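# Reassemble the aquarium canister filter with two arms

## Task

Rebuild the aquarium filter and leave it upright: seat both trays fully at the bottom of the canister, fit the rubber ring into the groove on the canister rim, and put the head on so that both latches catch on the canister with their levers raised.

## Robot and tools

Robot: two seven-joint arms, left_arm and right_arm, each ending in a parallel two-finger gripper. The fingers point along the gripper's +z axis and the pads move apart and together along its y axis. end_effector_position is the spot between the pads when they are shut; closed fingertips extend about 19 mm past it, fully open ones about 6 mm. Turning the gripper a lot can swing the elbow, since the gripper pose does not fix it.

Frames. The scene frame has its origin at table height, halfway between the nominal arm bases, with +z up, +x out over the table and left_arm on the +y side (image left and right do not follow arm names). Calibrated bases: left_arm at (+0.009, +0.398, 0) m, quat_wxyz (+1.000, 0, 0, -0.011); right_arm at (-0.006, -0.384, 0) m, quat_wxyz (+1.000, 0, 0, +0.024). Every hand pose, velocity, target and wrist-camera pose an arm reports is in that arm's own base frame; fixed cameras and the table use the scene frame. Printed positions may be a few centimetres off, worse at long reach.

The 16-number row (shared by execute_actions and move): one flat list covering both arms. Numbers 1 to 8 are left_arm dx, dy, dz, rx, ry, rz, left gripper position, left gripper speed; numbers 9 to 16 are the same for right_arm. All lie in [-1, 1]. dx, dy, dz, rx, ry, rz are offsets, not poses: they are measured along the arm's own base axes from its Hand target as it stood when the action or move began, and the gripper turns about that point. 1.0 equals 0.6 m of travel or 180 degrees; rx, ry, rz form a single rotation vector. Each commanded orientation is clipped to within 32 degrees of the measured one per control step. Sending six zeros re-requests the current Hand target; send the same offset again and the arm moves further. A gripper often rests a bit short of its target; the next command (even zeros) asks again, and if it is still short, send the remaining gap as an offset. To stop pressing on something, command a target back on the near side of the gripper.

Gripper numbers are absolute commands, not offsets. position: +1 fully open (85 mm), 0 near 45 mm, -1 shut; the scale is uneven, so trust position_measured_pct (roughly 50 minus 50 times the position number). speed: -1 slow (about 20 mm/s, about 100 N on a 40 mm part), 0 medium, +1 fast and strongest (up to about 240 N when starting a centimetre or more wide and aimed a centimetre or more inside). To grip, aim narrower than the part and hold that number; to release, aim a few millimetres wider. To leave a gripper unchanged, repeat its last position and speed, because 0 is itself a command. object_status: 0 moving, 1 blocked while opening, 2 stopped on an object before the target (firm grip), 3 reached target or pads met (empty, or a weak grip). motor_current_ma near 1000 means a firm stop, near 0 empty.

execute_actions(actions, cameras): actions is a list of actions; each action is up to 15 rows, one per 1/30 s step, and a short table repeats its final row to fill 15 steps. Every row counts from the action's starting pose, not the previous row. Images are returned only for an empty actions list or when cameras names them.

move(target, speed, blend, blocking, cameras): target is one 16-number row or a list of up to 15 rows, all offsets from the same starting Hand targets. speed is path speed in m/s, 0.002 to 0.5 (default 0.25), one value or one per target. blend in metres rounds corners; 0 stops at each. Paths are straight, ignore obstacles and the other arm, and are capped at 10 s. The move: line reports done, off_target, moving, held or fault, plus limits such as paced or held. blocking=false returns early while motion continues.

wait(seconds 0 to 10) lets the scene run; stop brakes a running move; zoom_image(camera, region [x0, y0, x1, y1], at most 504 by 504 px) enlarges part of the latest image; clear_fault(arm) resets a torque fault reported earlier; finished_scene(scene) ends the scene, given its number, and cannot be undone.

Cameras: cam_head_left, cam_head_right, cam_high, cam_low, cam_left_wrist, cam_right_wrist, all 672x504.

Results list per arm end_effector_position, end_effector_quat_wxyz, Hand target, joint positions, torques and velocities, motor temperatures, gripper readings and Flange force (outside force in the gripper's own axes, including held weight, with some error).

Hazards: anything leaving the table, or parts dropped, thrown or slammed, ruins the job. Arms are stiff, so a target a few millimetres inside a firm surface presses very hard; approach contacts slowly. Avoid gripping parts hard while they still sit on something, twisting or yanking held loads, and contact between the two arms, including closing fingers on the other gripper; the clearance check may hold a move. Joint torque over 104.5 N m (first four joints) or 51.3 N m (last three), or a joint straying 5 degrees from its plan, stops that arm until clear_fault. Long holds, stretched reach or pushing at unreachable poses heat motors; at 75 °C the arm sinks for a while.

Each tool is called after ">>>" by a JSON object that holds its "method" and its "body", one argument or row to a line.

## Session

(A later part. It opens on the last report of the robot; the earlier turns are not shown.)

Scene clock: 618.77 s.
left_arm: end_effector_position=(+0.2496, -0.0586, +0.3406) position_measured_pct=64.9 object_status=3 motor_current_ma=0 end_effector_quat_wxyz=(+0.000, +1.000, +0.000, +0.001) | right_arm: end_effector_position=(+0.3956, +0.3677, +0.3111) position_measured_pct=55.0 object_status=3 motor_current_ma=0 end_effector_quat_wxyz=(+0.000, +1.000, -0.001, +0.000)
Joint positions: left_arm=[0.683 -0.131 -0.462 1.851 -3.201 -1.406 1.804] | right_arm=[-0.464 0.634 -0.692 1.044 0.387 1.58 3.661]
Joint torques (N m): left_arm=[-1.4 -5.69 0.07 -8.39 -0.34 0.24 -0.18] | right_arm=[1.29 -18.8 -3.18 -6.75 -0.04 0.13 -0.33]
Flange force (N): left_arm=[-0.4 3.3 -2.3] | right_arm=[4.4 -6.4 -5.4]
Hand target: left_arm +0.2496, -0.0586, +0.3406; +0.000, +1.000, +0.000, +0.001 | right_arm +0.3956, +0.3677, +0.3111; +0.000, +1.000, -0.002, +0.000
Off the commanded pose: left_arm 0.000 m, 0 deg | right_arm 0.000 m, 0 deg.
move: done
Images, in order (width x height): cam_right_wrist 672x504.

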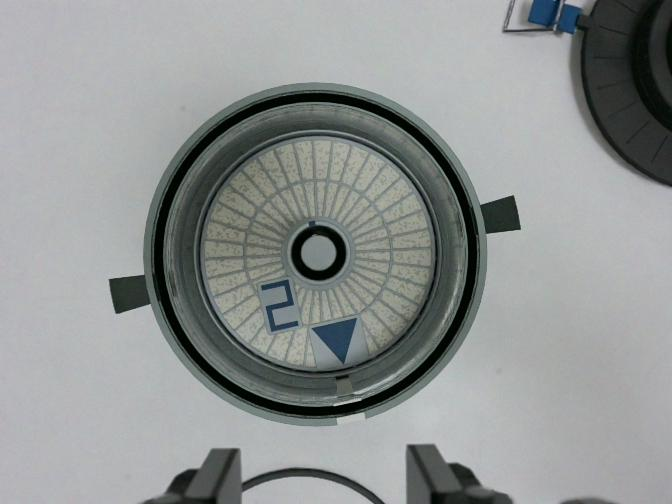

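>>> {"method": "move", "body": {
  "target": [0,0,0,0,0,0,-0.3,-1,-0.386,0.012,0.08,0,0,0,-0.5,-1],
  "speed": 0.25,
  "cameras": ["cam_right_wrist"]
}}

Scene clock: 644.80 s.
left_arm: end_effector_position=(+0.2496, -0.0586, +0.3406) position_measured_pct=64.9 object_status=3 motor_current_ma=0 end_effector_quat_wxyz=(+0.000, +1.000, +0.000, +0.001) | right_arm: end_effector_position=(+0.1640, +0.3749, +0.3591) position_measured_pct=74.9 object_status=3 motor_current_ma=0 end_effector_quat_wxyz=(+0.000, +1.000, -0.002, +0.000)
Joint positions: left_arm=[0.683 -0.131 -0.462 1.851 -3.201 -1.406 1.804] | right_arm=[-0.633 0.305 -0.817 1.401 0.221 1.529 3.274]
Joint torques (N m): left_arm=[-1.45 -5.69 0.17 -8.42 -0.37 0.27 -0.19] | right_arm=[1.25 -11.98 -2.33 -7.2 -0.02 0.15 -0.35]
Flange force (N): left_arm=[-0.3 3.2 -2.3] | right_arm=[0.7 -5.6 -4.8]
Hand target: left_arm +0.2496, -0.0586, +0.3406; +0.000, +1.000, +0.000, +0.001 | right_arm +0.1640, +0.3749, +0.3591; +0.000, +1.000, -0.002, +0.000
Off the commanded pose: left_arm 0.000 m, 0 deg | right_arm 0.000 m, 0 deg.
move: done
Images, in order (width x height): cam_right_wrist 672x504.

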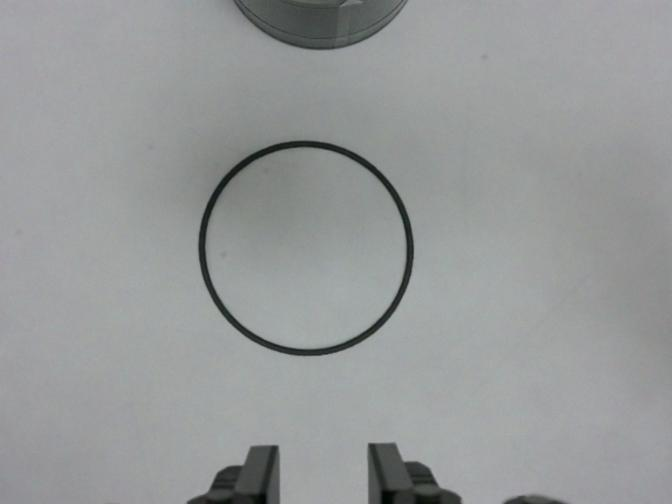

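>>> {"method": "move", "body": {
  "target": [
    [-0.078,-0.415,-0.2,0,0,0,-0.5,-1,0.1037,-0.114,-0.2,0,0,0,-0.5,-1],
    [-0.078,-0.415,-0.45,0,0,0,-0.5,-1,0.1037,-0.114,-0.48,0,0,0,-0.5,-1]
  ],
  "speed": [0.25,0.15],
  "blend": [0.02,0],
  "cameras": ["cam_left_wrist","cam_right_wrist","cam_head_left"]
}}

Scene clock: 655.53 s.
left_arm: end_effector_position=(+0.2028, -0.3076, +0.0706) position_measured_pct=74.9 object_status=3 motor_current_ma=0 end_effector_quat_wxyz=(+0.000, +1.000, +0.000, +0.001) | right_arm: end_effector_position=(+0.2262, +0.3065, +0.0711) position_measured_pct=74.9 object_status=3 motor_current_ma=0 end_effector_quat_wxyz=(+0.000, +1.000, -0.002, +0.000)
Joint positions: left_arm=[0.989 0.513 -0.088 2.089 -3.061 -0.542 2.413] | right_arm=[-0.57 0.595 -0.598 2.035 0.536 0.667 3.19]
Joint torques (N m): left_arm=[-1.42 -14.39 -0.42 -4.33 -0.4 0.19 -0.13] | right_arm=[1.32 -13.99 -2.8 -3.2 -0.06 0.16 -0.32]
Flange force (N): left_arm=[-2.9 3.5 -1.3] | right_arm=[0.3 -5.2 -0.3]
Hand target: left_arm +0.2028, -0.3076, +0.0706; +0.000, +1.000, +0.000, +0.001 | right_arm +0.2262, +0.3065, +0.0711; +0.000, +1.000, -0.002, +0.000
Off the commanded pose: left_arm 0.000 m, 0 deg | right_arm 0.000 m, 0 deg.
move: done
Images, in order (width x height): cam_head_left 672x504, cam_left_wrist 672x504, cam_right_wrist 672x504.

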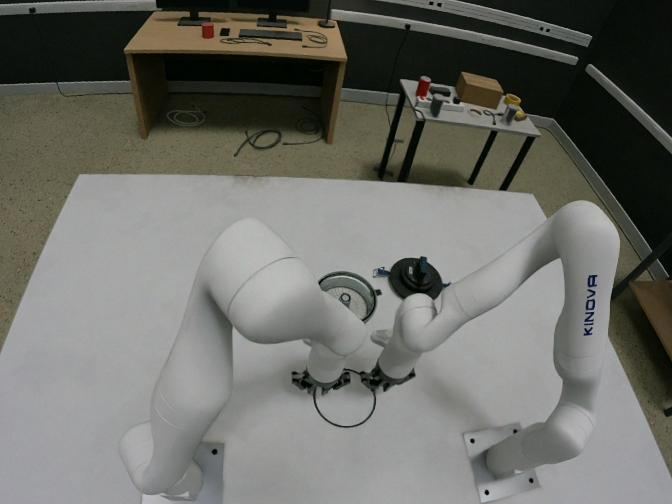

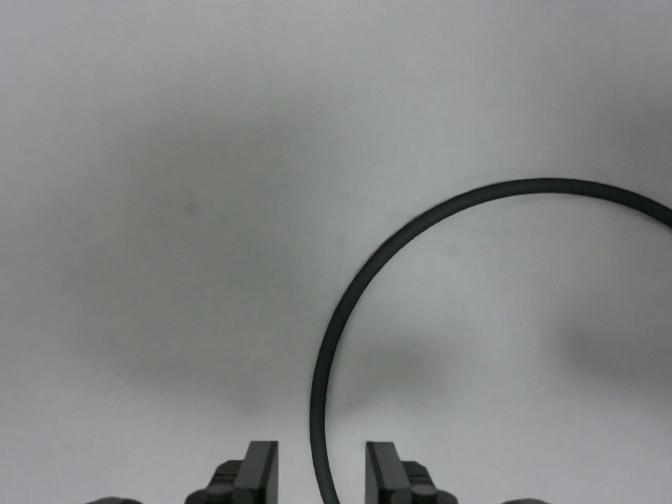

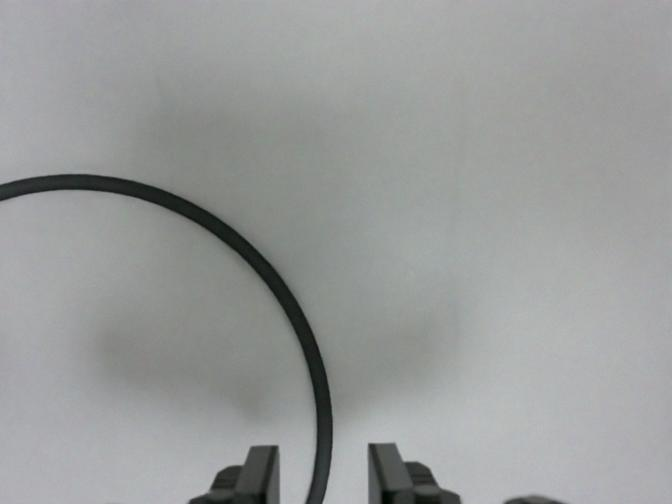

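>>> {"method": "move", "body": {
  "target": [
    [0.0045,0.0017,-0.04,0,0,0,-0.5,-1,0.0005,-0.0017,-0.04,0,0,0,-0.5,-1],
    [0.0045,0.0017,-0.0818,0,0,0,-1,-1,0.0005,-0.0017,-0.0827,0,0,0,-1,-1]
  ],
  "speed": [0.06,0.04],
  "cameras": ["cam_left_wrist","cam_right_wrist"]
}}

Scene clock: 664.90 s.
left_arm: end_effector_position=(+0.2055, -0.3065, +0.0215) position_measured_pct=97.8 object_status=0 motor_current_ma=1000 end_effector_quat_wxyz=(+0.000, +1.000, -0.001, +0.001) | right_arm: end_effector_position=(+0.2265, +0.3055, +0.0215) position_measured_pct=97.4 object_status=0 motor_current_ma=1000 end_effector_quat_wxyz=(+0.000, +1.000, -0.001, +0.000)
Joint positions: left_arm=[0.965 0.634 -0.067 2.119 -3.042 -0.39 2.388] | right_arm=[-0.645 0.695 -0.495 2.071 0.647 0.529 3.094]
Joint torques (N m): left_arm=[-1.36 -12.22 -0.29 -3.59 -0.33 1.09 -0.2] | right_arm=[1.36 -14.03 -2.34 -1.88 -0.03 0.13 -0.32]
Flange force (N): left_arm=[-4.4 1.6 -11.5] | right_arm=[-0.6 -4.4 -1.8]
Hand target: left_arm +0.2055, -0.3065, +0.0215; +0.000, +1.000, -0.001, +0.001 | right_arm +0.2265, +0.3055, +0.0215; +0.000, +1.000, -0.001, +0.000
Off the commanded pose: left_arm 0.000 m, 0 deg | right_arm 0.000 m, 0 deg.
move: done
Images, in order (width x height): cam_left_wrist 672x504, cam_right_wrist 672x504.

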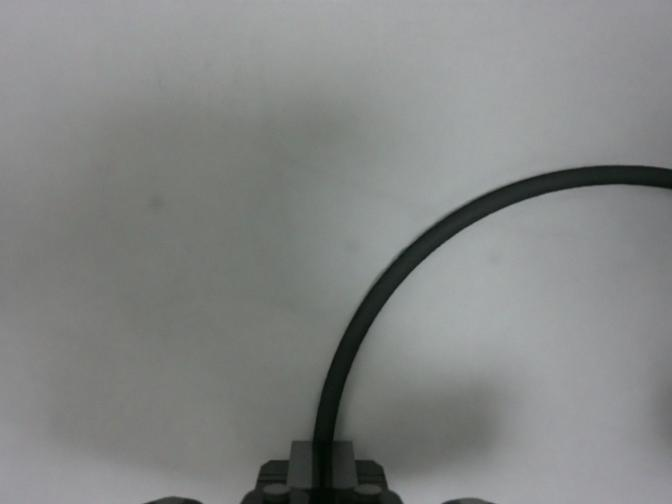

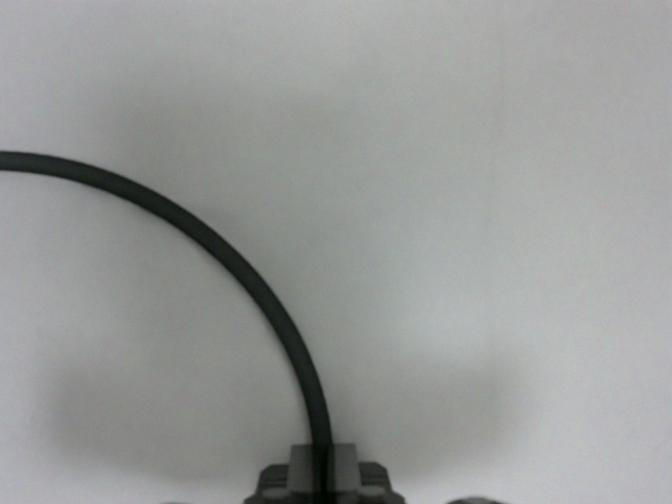

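>>> {"method": "move", "body": {
  "target": [
    [0,0,0.02,0,0,0,-1,-1,0,0,0.02,0,0,0,-1,-1],
    [0,0,0.3308,0,0,0,-1,-1,0,0,0.3308,0,0,0,-1,-1],
    [0.3763,-0.0052,0.3308,0,0,0,-1,-1,0.3792,-0.025,0.3308,0,0,0,-1,-1]
  ],
  "speed": [0.03,0.1,0.1],
  "cameras": ["cam_left_wrist","cam_right_wrist","cam_head_left"]
}}

Scene clock: 675.60 s.
left_arm: end_effector_position=(+0.4313, -0.3097, +0.2200) position_measured_pct=97.8 object_status=2 motor_current_ma=1000 end_effector_quat_wxyz=(+0.000, +1.000, -0.001, +0.001) | right_arm: end_effector_position=(+0.4540, +0.2905, +0.2199) position_measured_pct=97.4 object_status=2 motor_current_ma=1000 end_effector_quat_wxyz=(+0.000, +1.000, -0.002, +0.000)
Joint positions: left_arm=[0.663 0.591 -0.148 1.316 -3.055 -1.239 2.081] | right_arm=[-0.273 0.675 -0.64 1.269 0.395 1.321 3.807]
Joint torques (N m): left_arm=[-1.44 -19.57 -0.81 -8.07 -0.39 0.23 -0.17] | right_arm=[1.27 -18.98 -3.4 -6.64 -0.03 0.13 -0.34]
Flange force (N): left_arm=[-0.5 3.3 -1.3] | right_arm=[3.9 -4.5 -3.4]
Hand target: left_arm +0.4313, -0.3096, +0.2200; +0.000, +1.000, -0.001, +0.001 | right_arm +0.4540, +0.2905, +0.2199; +0.000, +1.000, -0.001, +0.000
Off the commanded pose: left_arm 0.000 m, 0 deg | right_arm 0.000 m, 0 deg.
move: done
Images, in order (width x height): cam_head_left 672x504, cam_left_wrist 672x504, cam_right_wrist 672x504.

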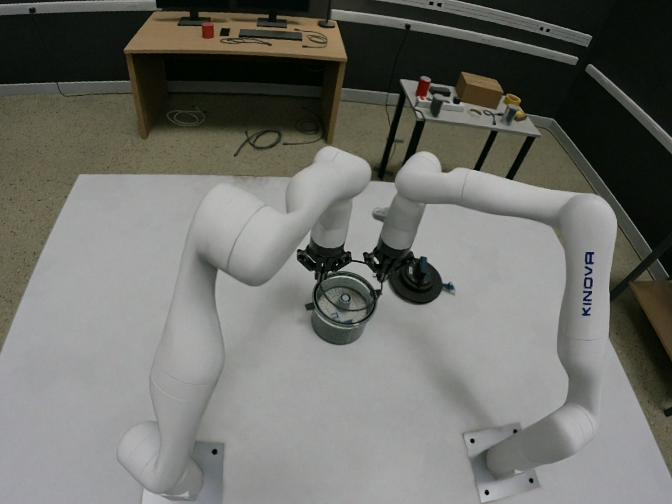

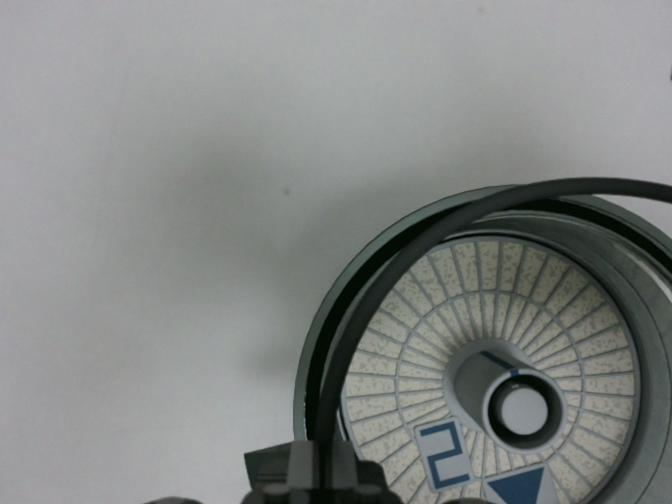

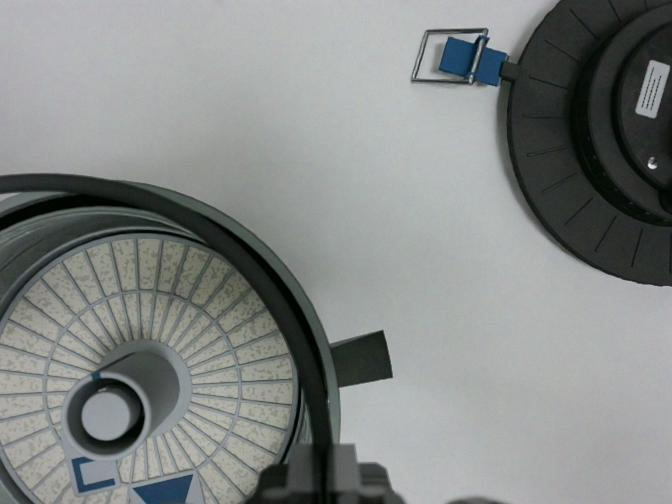

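>>> {"method": "move", "body": {
  "target": [0,0,-0.0833,0,0,0,-1,-1,0,0,-0.0833,0,0,0,-1,-1],
  "speed": 0.06,
  "cameras": ["cam_left_wrist","cam_right_wrist","cam_high","cam_low"]
}}

Scene clock: 699.03 s.
left_arm: end_effector_position=(+0.4313, -0.3097, +0.1699) position_measured_pct=97.8 object_status=2 motor_current_ma=1000 end_effector_quat_wxyz=(+0.000, +1.000, -0.001, +0.001) | right_arm: end_effector_position=(+0.4540, +0.2905, +0.1699) position_measured_pct=97.4 object_status=2 motor_current_ma=1000 end_effector_quat_wxyz=(+0.000, +1.000, -0.001, +0.000)
Joint positions: left_arm=[0.663 0.639 -0.146 1.402 -3.045 -1.106 2.072] | right_arm=[-0.273 0.722 -0.624 1.356 0.427 1.197 3.777]
Joint torques (N m): left_arm=[-1.43 -19.85 -0.82 -7.59 -0.37 0.21 -0.2] | right_arm=[1.31 -19.26 -3.58 -6.04 -0.03 0.12 -0.32]
Flange force (N): left_arm=[-0.6 3.3 -1.2] | right_arm=[4.3 -5.0 -3.0]
Hand target: left_arm +0.4313, -0.3097, +0.1700; +0.000, +1.000, +0.000, +0.001 | right_arm +0.4540, +0.2905, +0.1699; +0.000, +1.000, -0.001, +0.000
Off the commanded pose: left_arm 0.000 m, 0 deg | right_arm 0.000 m, 0 deg.
move: done
Images, in order (width x height): cam_high 672x504, cam_low 672x504, cam_left_wrist 672x504, cam_right_wrist 672x504.

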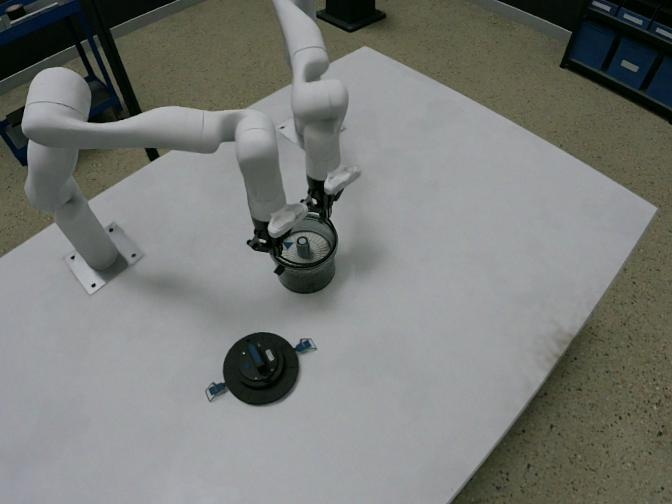

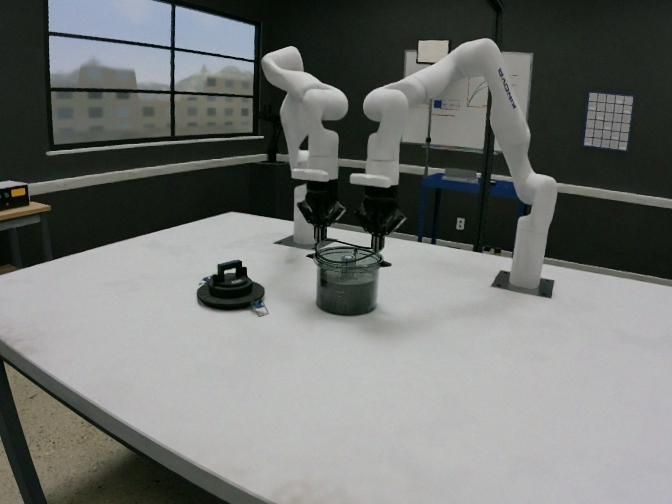

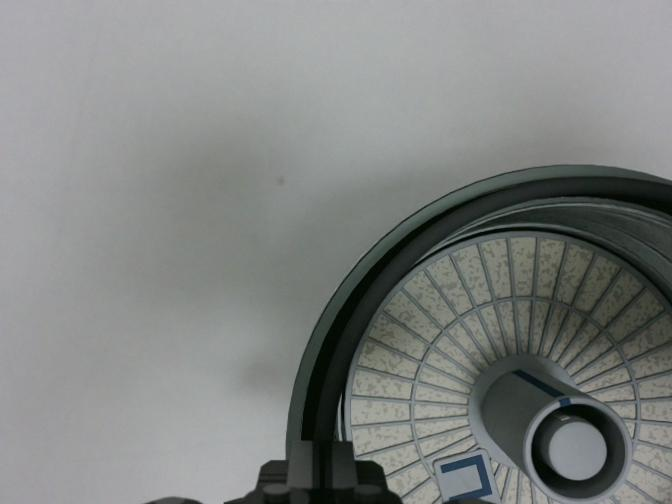

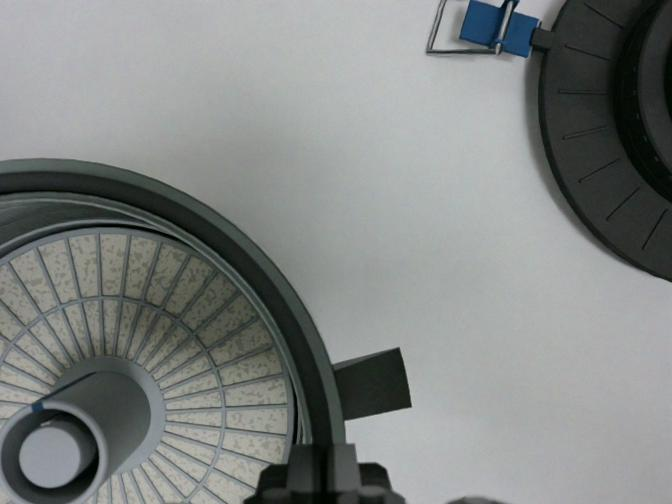

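>>> {"method": "zoom_image", "body": {
  "camera": "cam_left_wrist",
  "region": [230, 250, 480, 500]
}}

>>> {"method": "zoom_image", "body": {
  "camera": "cam_right_wrist",
  "region": [200, 250, 450, 500]
}}

Scaled by 2.016.

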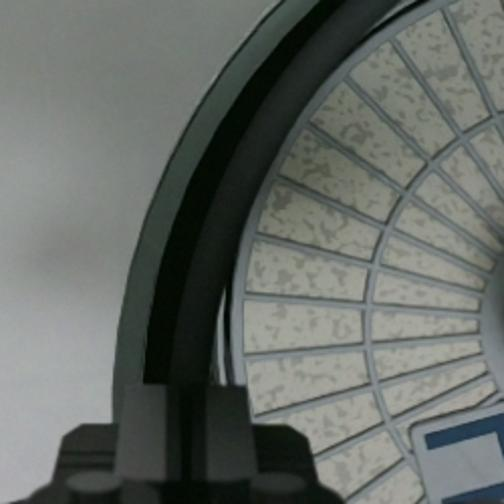

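Scaled by 2.016.

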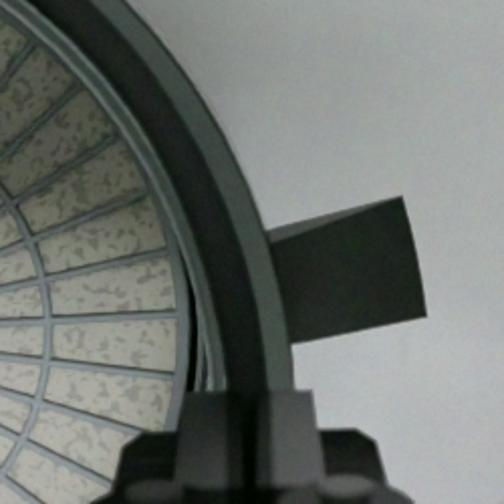

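>>> {"method": "zoom_image", "body": {
  "camera": "cam_left_wrist",
  "region": [470, 140, 670, 290]
}}

>>> {"method": "zoom_image", "body": {
  "camera": "cam_right_wrist",
  "region": [0, 140, 200, 290]
}}

Scaled by 2.520.

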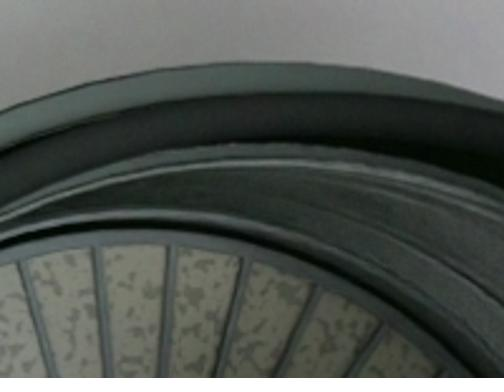

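Scaled by 2.520.

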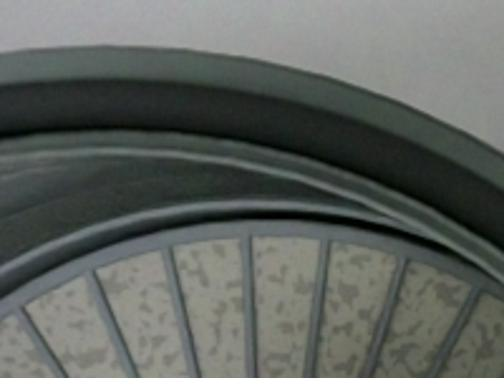

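>>> {"method": "move", "body": {
  "target": [0.0018,0.0037,-0.0167,0,0,0,-1,-1,0.0013,0.0032,-0.0167,0,0,0,-1,-1],
  "speed": 0.04,
  "cameras": ["cam_left_wrist","cam_right_wrist","cam_low"]
}}

>>> {"method": "zoom_image", "body": {
  "camera": "cam_left_wrist",
  "region": [230, 300, 430, 500]
}}

>>> {"method": "zoom_image", "body": {
  "camera": "cam_right_wrist",
  "region": [200, 300, 400, 500]
}}

Scene clock: 716.77 s.
left_arm: end_effector_position=(+0.4324, -0.3074, +0.1600) position_measured_pct=97.8 object_status=2 motor_current_ma=1000 end_effector_quat_wxyz=(+0.000, +1.000, +0.000, +0.001) | right_arm: end_effector_position=(+0.4548, +0.2924, +0.1599) position_measured_pct=97.4 object_status=2 motor_current_ma=1000 end_effector_quat_wxyz=(+0.000, +1.000, -0.002, +0.000)
Joint positions: left_arm=[0.659 0.649 -0.146 1.418 -3.043 -1.08 2.065] | right_arm=[-0.278 0.737 -0.619 1.363 0.436 1.177 3.769]
Joint torques (N m): left_arm=[-1.43 -19.89 -0.85 -7.49 -0.38 0.24 -0.15] | right_arm=[1.28 -19.34 -3.6 -5.99 -0.06 0.12 -0.32]
Flange force (N): left_arm=[-0.5 3.3 -1.2] | right_arm=[4.0 -4.7 -2.9]
Hand target: left_arm +0.4324, -0.3074, +0.1600; +0.000, +1.000, +0.000, +0.001 | right_arm +0.4548, +0.2924, +0.1599; +0.000, +1.000, -0.002, +0.000
Off the commanded pose: left_arm 0.000 m, 0 deg | right_arm 0.000 m, 0 deg.
move: done
Images, in order (width x height): cam_low 672x504, cam_left_wrist 672x504, cam_right_wrist 672x504.

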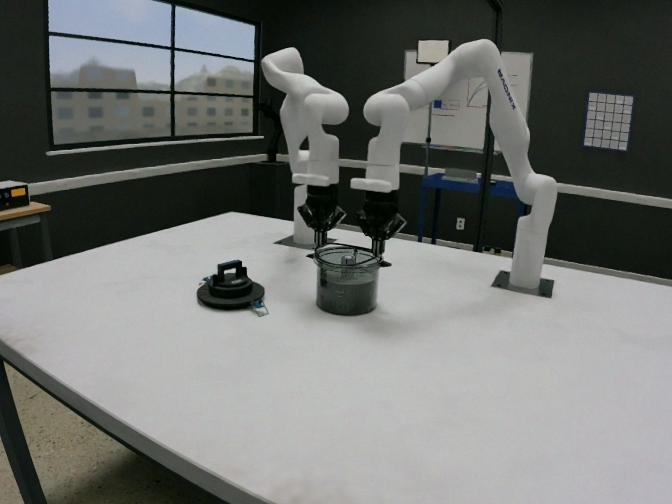

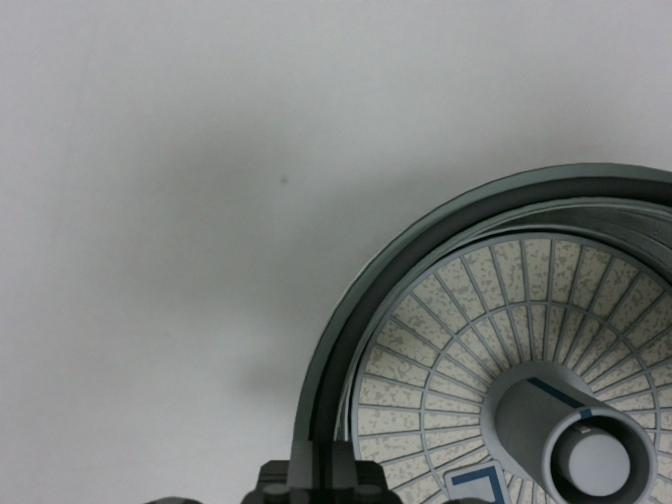

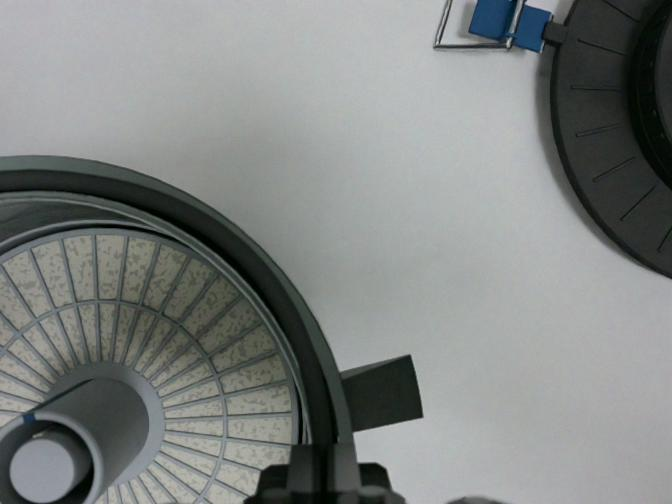

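Scaled by 2.520.

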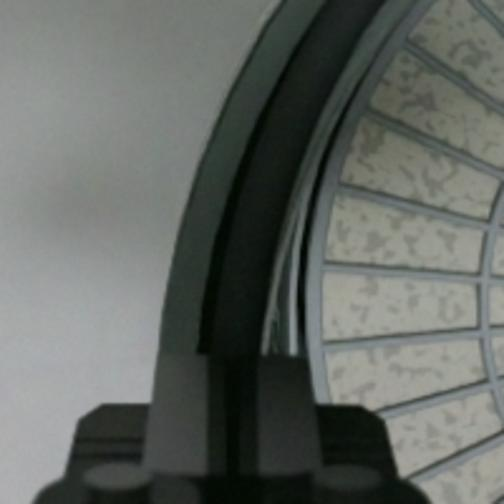

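Scaled by 2.520.

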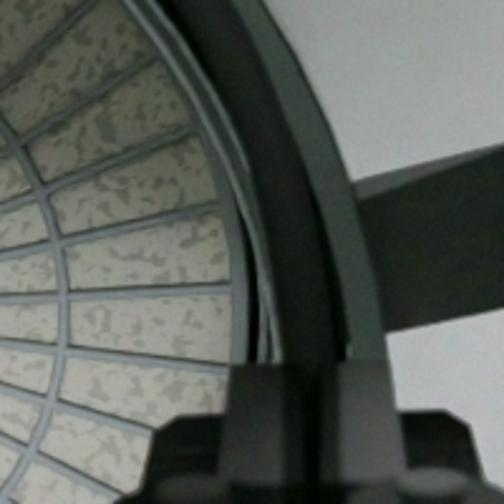

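>>> {"method": "move", "body": {
  "target": [0,0.0008,-0.0117,0,0,0,-1,-1,0,-0.0005,-0.0115,0,0,0,-1,-1],
  "speed": 0.02,
  "cameras": ["cam_left_wrist","cam_right_wrist"]
}}

>>> {"method": "zoom_image", "body": {
  "camera": "cam_left_wrist",
  "region": [230, 300, 430, 500]
}}

>>> {"method": "zoom_image", "body": {
  "camera": "cam_right_wrist",
  "region": [200, 300, 400, 500]
}}

Scene clock: 722.50 s.
left_arm: end_effector_position=(+0.4324, -0.3070, +0.1529) position_measured_pct=97.8 object_status=2 motor_current_ma=1000 end_effector_quat_wxyz=(+0.000, +1.000, +0.000, +0.001) | right_arm: end_effector_position=(+0.4548, +0.2921, +0.1530) position_measured_pct=97.4 object_status=2 motor_current_ma=1000 end_effector_quat_wxyz=(+0.000, +1.000, -0.002, +0.000)
Joint positions: left_arm=[0.658 0.657 -0.145 1.429 -3.041 -1.062 2.063] | right_arm=[-0.278 0.744 -0.616 1.374 0.441 1.161 3.765]
Joint torques (N m): left_arm=[-1.39 -19.88 -0.85 -7.43 -0.39 0.28 -0.17] | right_arm=[1.25 -19.46 -3.66 -5.95 -0.04 0.1 -0.33]
Flange force (N): left_arm=[-0.5 3.2 -1.4] | right_arm=[4.1 -4.7 -2.8]
Hand target: left_arm +0.4324, -0.3070, +0.1529; +0.000, +1.000, +0.000, +0.001 | right_arm +0.4548, +0.2921, +0.1530; +0.000, +1.000, -0.001, +0.000
Off the commanded pose: left_arm 0.000 m, 0 deg | right_arm 0.000 m, 0 deg.
move: done
Images, in order (width x height): cam_left_wrist 672x504, cam_right_wrist 672x504.

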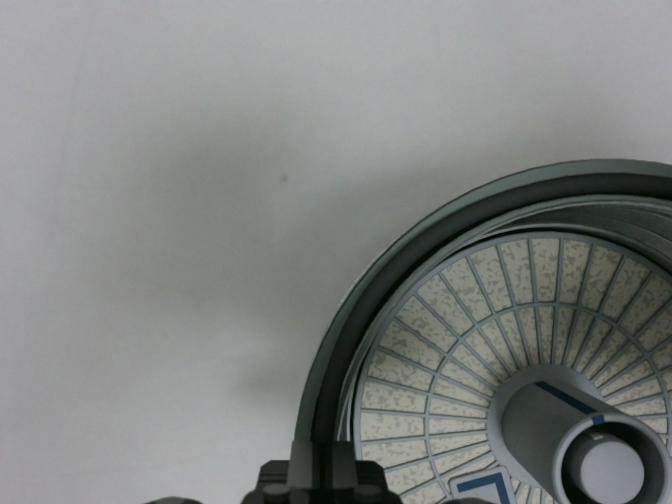

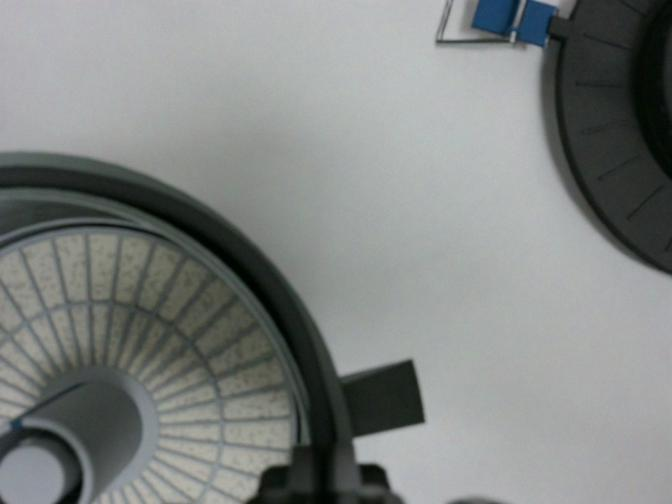

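Scaled by 2.520.

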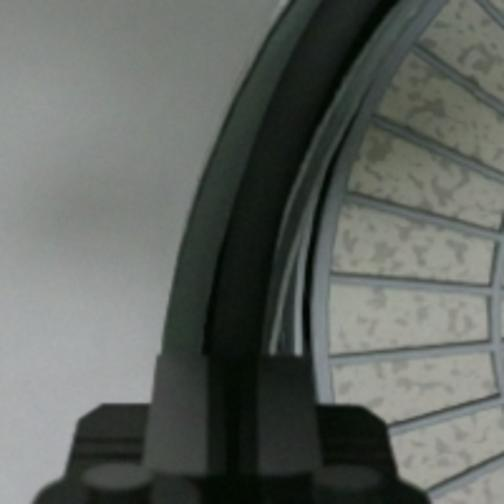

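Scaled by 2.520.

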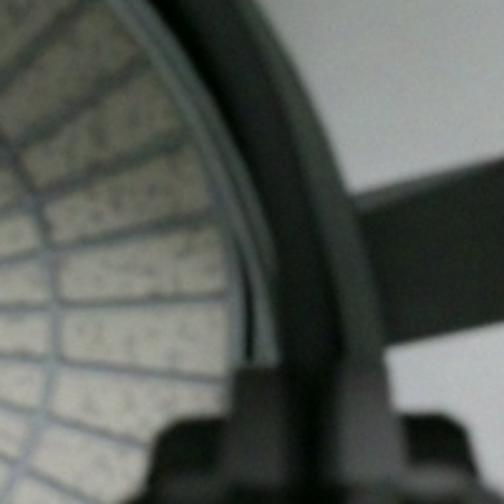

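>>> {"method": "move", "body": {
  "target": [0,0,-0.0043,0,0,0,-1,-1,0,0,-0.0045,0,0,0,-1,-1],
  "speed": 0.02,
  "cameras": ["cam_left_wrist","cam_right_wrist"]
}}

>>> {"method": "zoom_image", "body": {
  "camera": "cam_left_wrist",
  "region": [230, 300, 430, 500]
}}

>>> {"method": "zoom_image", "body": {
  "camera": "cam_right_wrist",
  "region": [200, 300, 400, 500]
}}

Scene clock: 725.30 s.
left_arm: end_effector_position=(+0.4324, -0.3069, +0.1504) position_measured_pct=97.8 object_status=2 motor_current_ma=1000 end_effector_quat_wxyz=(+0.000, +1.000, +0.000, +0.001) | right_arm: end_effector_position=(+0.4548, +0.2921, +0.1503) position_measured_pct=97.4 object_status=2 motor_current_ma=1000 end_effector_quat_wxyz=(+0.000, +1.000, -0.002, +0.000)
Joint positions: left_arm=[0.658 0.66 -0.145 1.432 -3.041 -1.055 2.063] | right_arm=[-0.279 0.747 -0.615 1.378 0.443 1.154 3.763]
Joint torques (N m): left_arm=[-1.39 -19.9 -0.87 -7.41 -0.35 0.24 -0.18] | right_arm=[1.28 -19.49 -3.69 -5.84 -0.06 0.1 -0.32]
Flange force (N): left_arm=[-0.6 3.2 -1.3] | right_arm=[4.4 -5.0 -2.8]
Hand target: left_arm +0.4324, -0.3069, +0.1504; +0.000, +1.000, +0.000, +0.001 | right_arm +0.4548, +0.2921, +0.1503; +0.000, +1.000, -0.002, +0.000
Off the commanded pose: left_arm 0.000 m, 0 deg | right_arm 0.000 m, 0 deg.
move: done
Images, in order (width x height): cam_left_wrist 672x504, cam_right_wrist 672x504.

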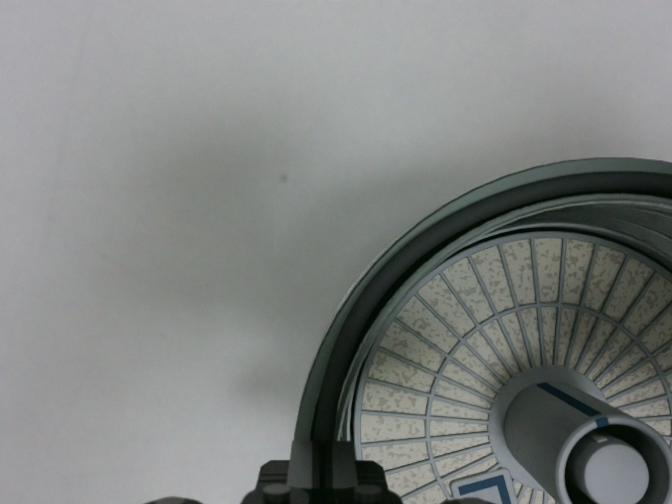

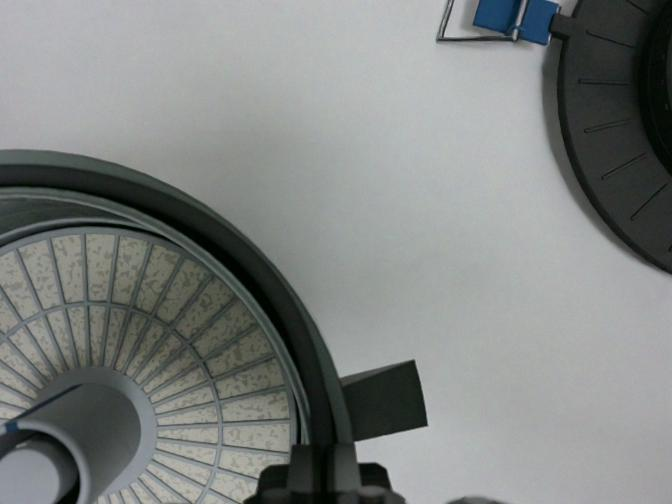

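Scaled by 2.520.

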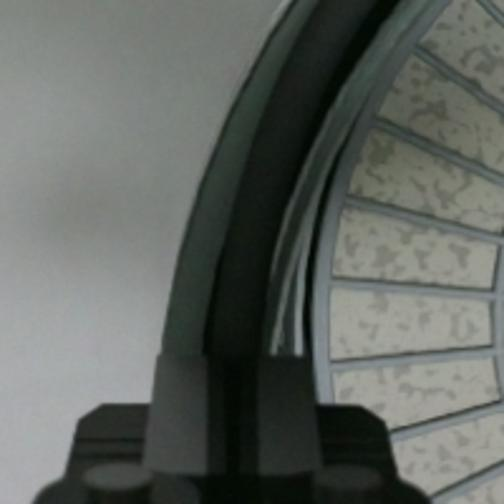

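Scaled by 2.520.

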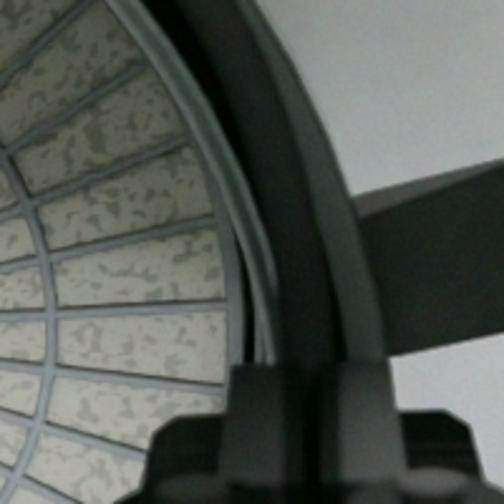

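>>> {"method": "move", "body": {
  "target": [0,0,0,0,0,0,-0.75,-1,0,0,0,0,0,0,-0.75,-1],
  "cameras": ["cam_left_wrist","cam_right_wrist"]
}}

>>> {"method": "zoom_image", "body": {
  "camera": "cam_left_wrist",
  "region": [230, 150, 580, 500]
}}

>>> {"method": "zoom_image", "body": {
  "camera": "cam_right_wrist",
  "region": [100, 150, 450, 500]
}}

Scene clock: 728.57 s.
left_arm: end_effector_position=(+0.4324, -0.3069, +0.1504) position_measured_pct=87.4 object_status=0 motor_current_ma=0 end_effector_quat_wxyz=(+0.000, +1.000, +0.000, +0.001) | right_arm: end_effector_position=(+0.4548, +0.2921, +0.1503) position_measured_pct=87.4 object_status=0 motor_current_ma=0 end_effector_quat_wxyz=(+0.000, +1.000, -0.002, +0.000)
Joint positions: left_arm=[0.658 0.66 -0.145 1.432 -3.041 -1.055 2.063] | right_arm=[-0.279 0.747 -0.615 1.378 0.443 1.154 3.763]
Joint torques (N m): left_arm=[-1.43 -20 -0.86 -7.4 -0.39 0.23 -0.17] | right_arm=[1.31 -19.45 -3.6 -5.83 -0.03 0.14 -0.33]
Flange force (N): left_arm=[-0.5 3.3 -1.1] | right_arm=[4.2 -4.9 -2.8]
Hand target: left_arm +0.4324, -0.3069, +0.1504; +0.000, +1.000, +0.000, +0.001 | right_arm +0.4548, +0.2921, +0.1503; +0.000, +1.000, -0.002, +0.000
Off the commanded pose: left_arm 0.000 m, 0 deg | right_arm 0.000 m, 0 deg.
move: done
Images, in order (width x height): cam_left_wrist 672x504, cam_right_wrist 672x504.

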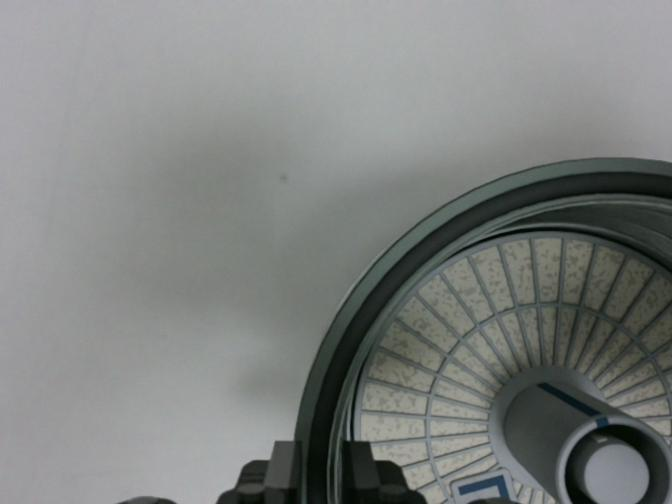

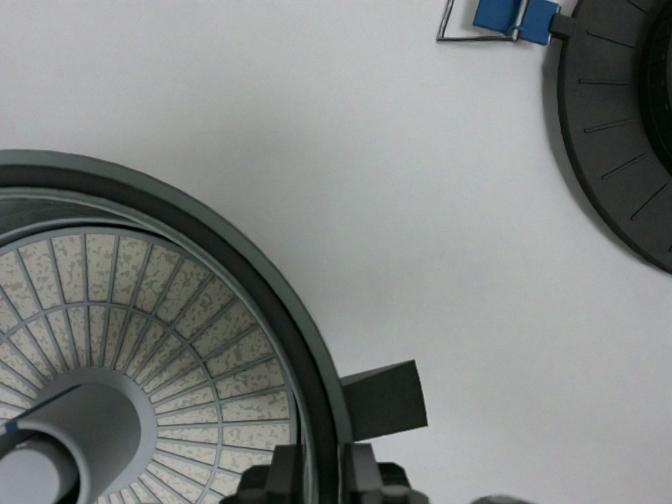

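Scaled by 1.440.

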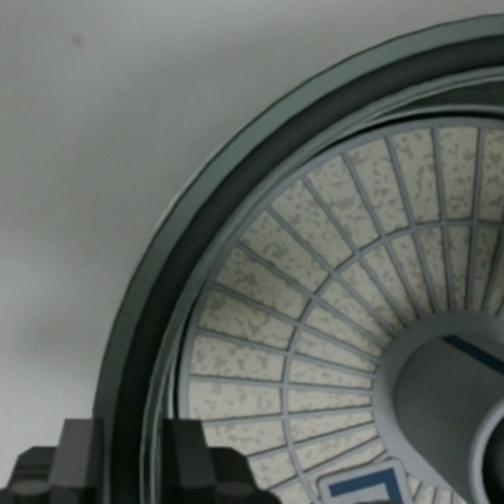

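Scaled by 1.440.

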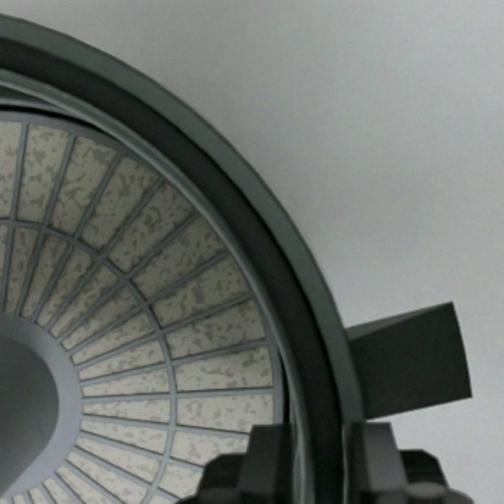

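>>> {"method": "move", "body": {
  "target": [0,0,0.30,0,0,0,-0.75,-1,0,0,0.30,0,0,0,-0.75,-1],
  "speed": 0.1,
  "cameras": ["cam_left_wrist","cam_right_wrist"]
}}

Scene clock: 732.17 s.
left_arm: end_effector_position=(+0.4324, -0.3070, +0.3304) position_measured_pct=87.4 object_status=3 motor_current_ma=0 end_effector_quat_wxyz=(+0.000, +1.000, -0.001, +0.001) | right_arm: end_effector_position=(+0.4548, +0.2921, +0.3304) position_measured_pct=87.4 object_status=3 motor_current_ma=0 end_effector_quat_wxyz=(+0.000, +1.000, -0.002, +0.000)
Joint positions: left_arm=[0.647 0.539 -0.145 1.047 -3.068 -1.559 2.091] | right_arm=[-0.316 0.623 -0.65 0.984 0.361 1.632 3.864]
Joint torques (N m): left_arm=[-1.45 -19.25 -0.75 -8.56 -0.37 0.25 -0.19] | right_arm=[1.24 -18.93 -2.87 -6.98 -0.04 0.13 -0.33]
Flange force (N): left_arm=[-0.3 3.5 -1.7] | right_arm=[5.0 -5.2 -5.3]
Hand target: left_arm +0.4324, -0.3070, +0.3304; +0.000, +1.000, -0.001, +0.001 | right_arm +0.4548, +0.2921, +0.3303; +0.000, +1.000, -0.002, +0.000
Off the commanded pose: left_arm 0.000 m, 0 deg | right_arm 0.000 m, 0 deg.
move: done
Images, in order (width x height): cam_left_wrist 672x504, cam_right_wrist 672x504.

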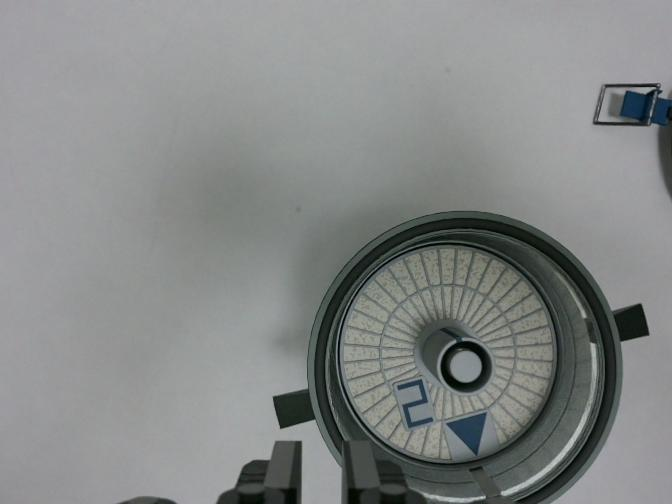

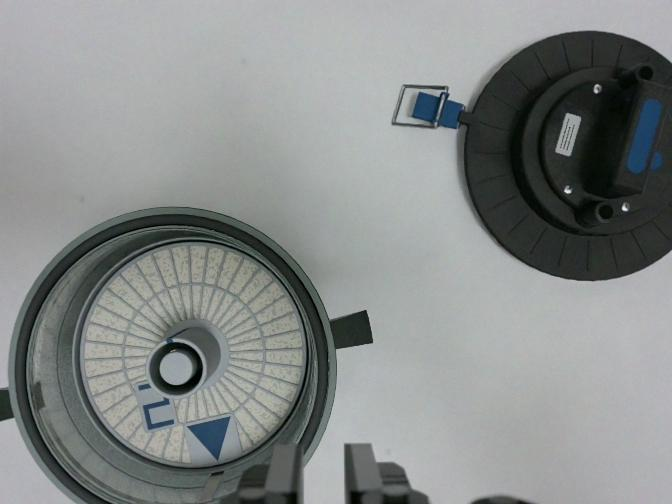

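>>> {"method": "move", "body": {
  "target": [-0.104,-0.135,0.0833,0,0,0,-0.75,-1,0.1286,-0.332,0.0333,0,0,0,-0.75,-1],
  "speed": 0.2,
  "cameras": ["cam_left_wrist","cam_right_wrist"]
}}

>>> {"method": "zoom_image", "body": {
  "camera": "cam_left_wrist",
  "region": [180, 80, 480, 380]
}}

Scene clock: 738.67 s.
left_arm: end_effector_position=(+0.3700, -0.3880, +0.3803) position_measured_pct=87.4 object_status=3 motor_current_ma=0 end_effector_quat_wxyz=(+0.000, +1.000, -0.001, +0.001) | right_arm: end_effector_position=(+0.5320, +0.0929, +0.3503) position_measured_pct=87.4 object_status=3 motor_current_ma=0 end_effector_quat_wxyz=(+0.000, +1.000, -0.002, +0.000)
Joint positions: left_arm=[0.817 0.566 -0.119 0.84 -3.078 -1.737 2.297] | right_arm=[0.061 0.618 -0.629 0.92 0.35 1.692 4.279]
Joint torques (N m): left_arm=[-1.49 -19.55 -0.51 -8.46 -0.42 0.19 -0.21] | right_arm=[1.29 -18.89 -2.69 -6.84 -0.05 0.12 -0.32]
Flange force (N): left_arm=[-1.0 3.4 -1.8] | right_arm=[7.5 -3.1 -6.3]
Hand target: left_arm +0.3700, -0.3880, +0.3803; +0.000, +1.000, -0.001, +0.001 | right_arm +0.5320, +0.0929, +0.3503; +0.000, +1.000, -0.002, +0.000
Off the commanded pose: left_arm 0.000 m, 0 deg | right_arm 0.000 m, 0 deg.
move: done
Images, in order (width x height): cam_left_wrist 672x504, cam_right_wrist 672x504.

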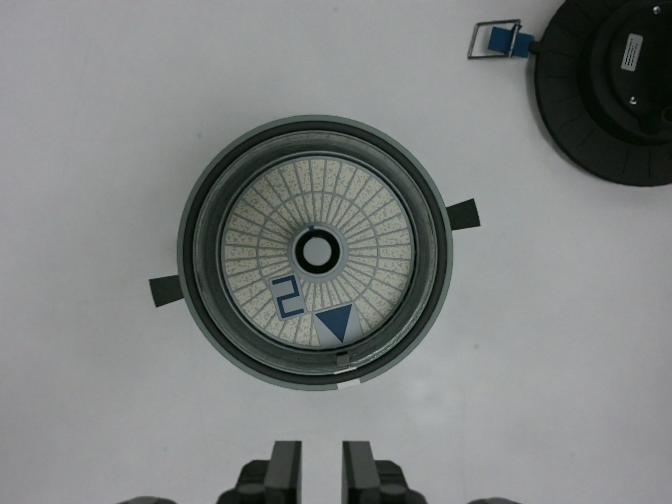

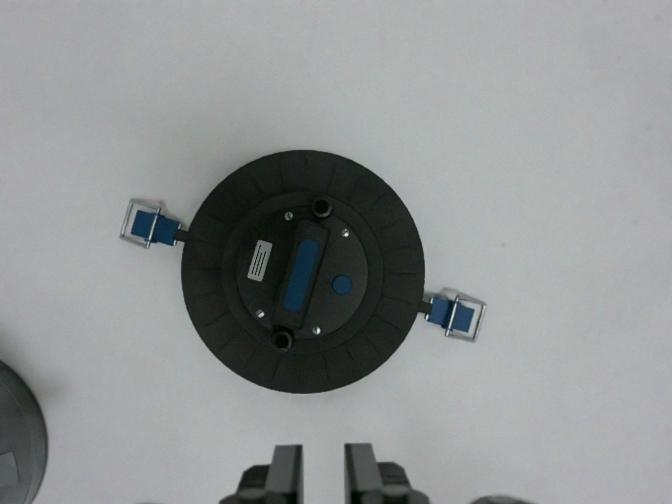

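Scaled by 1.680.

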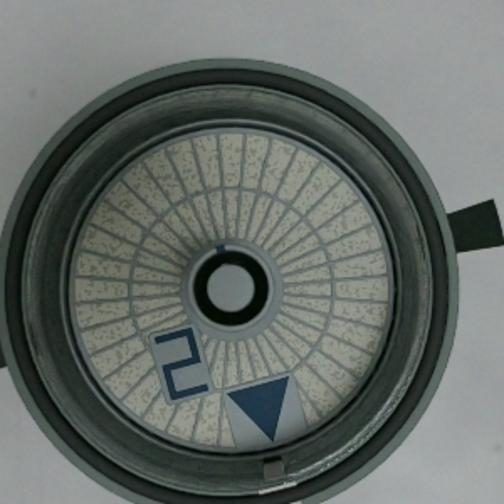

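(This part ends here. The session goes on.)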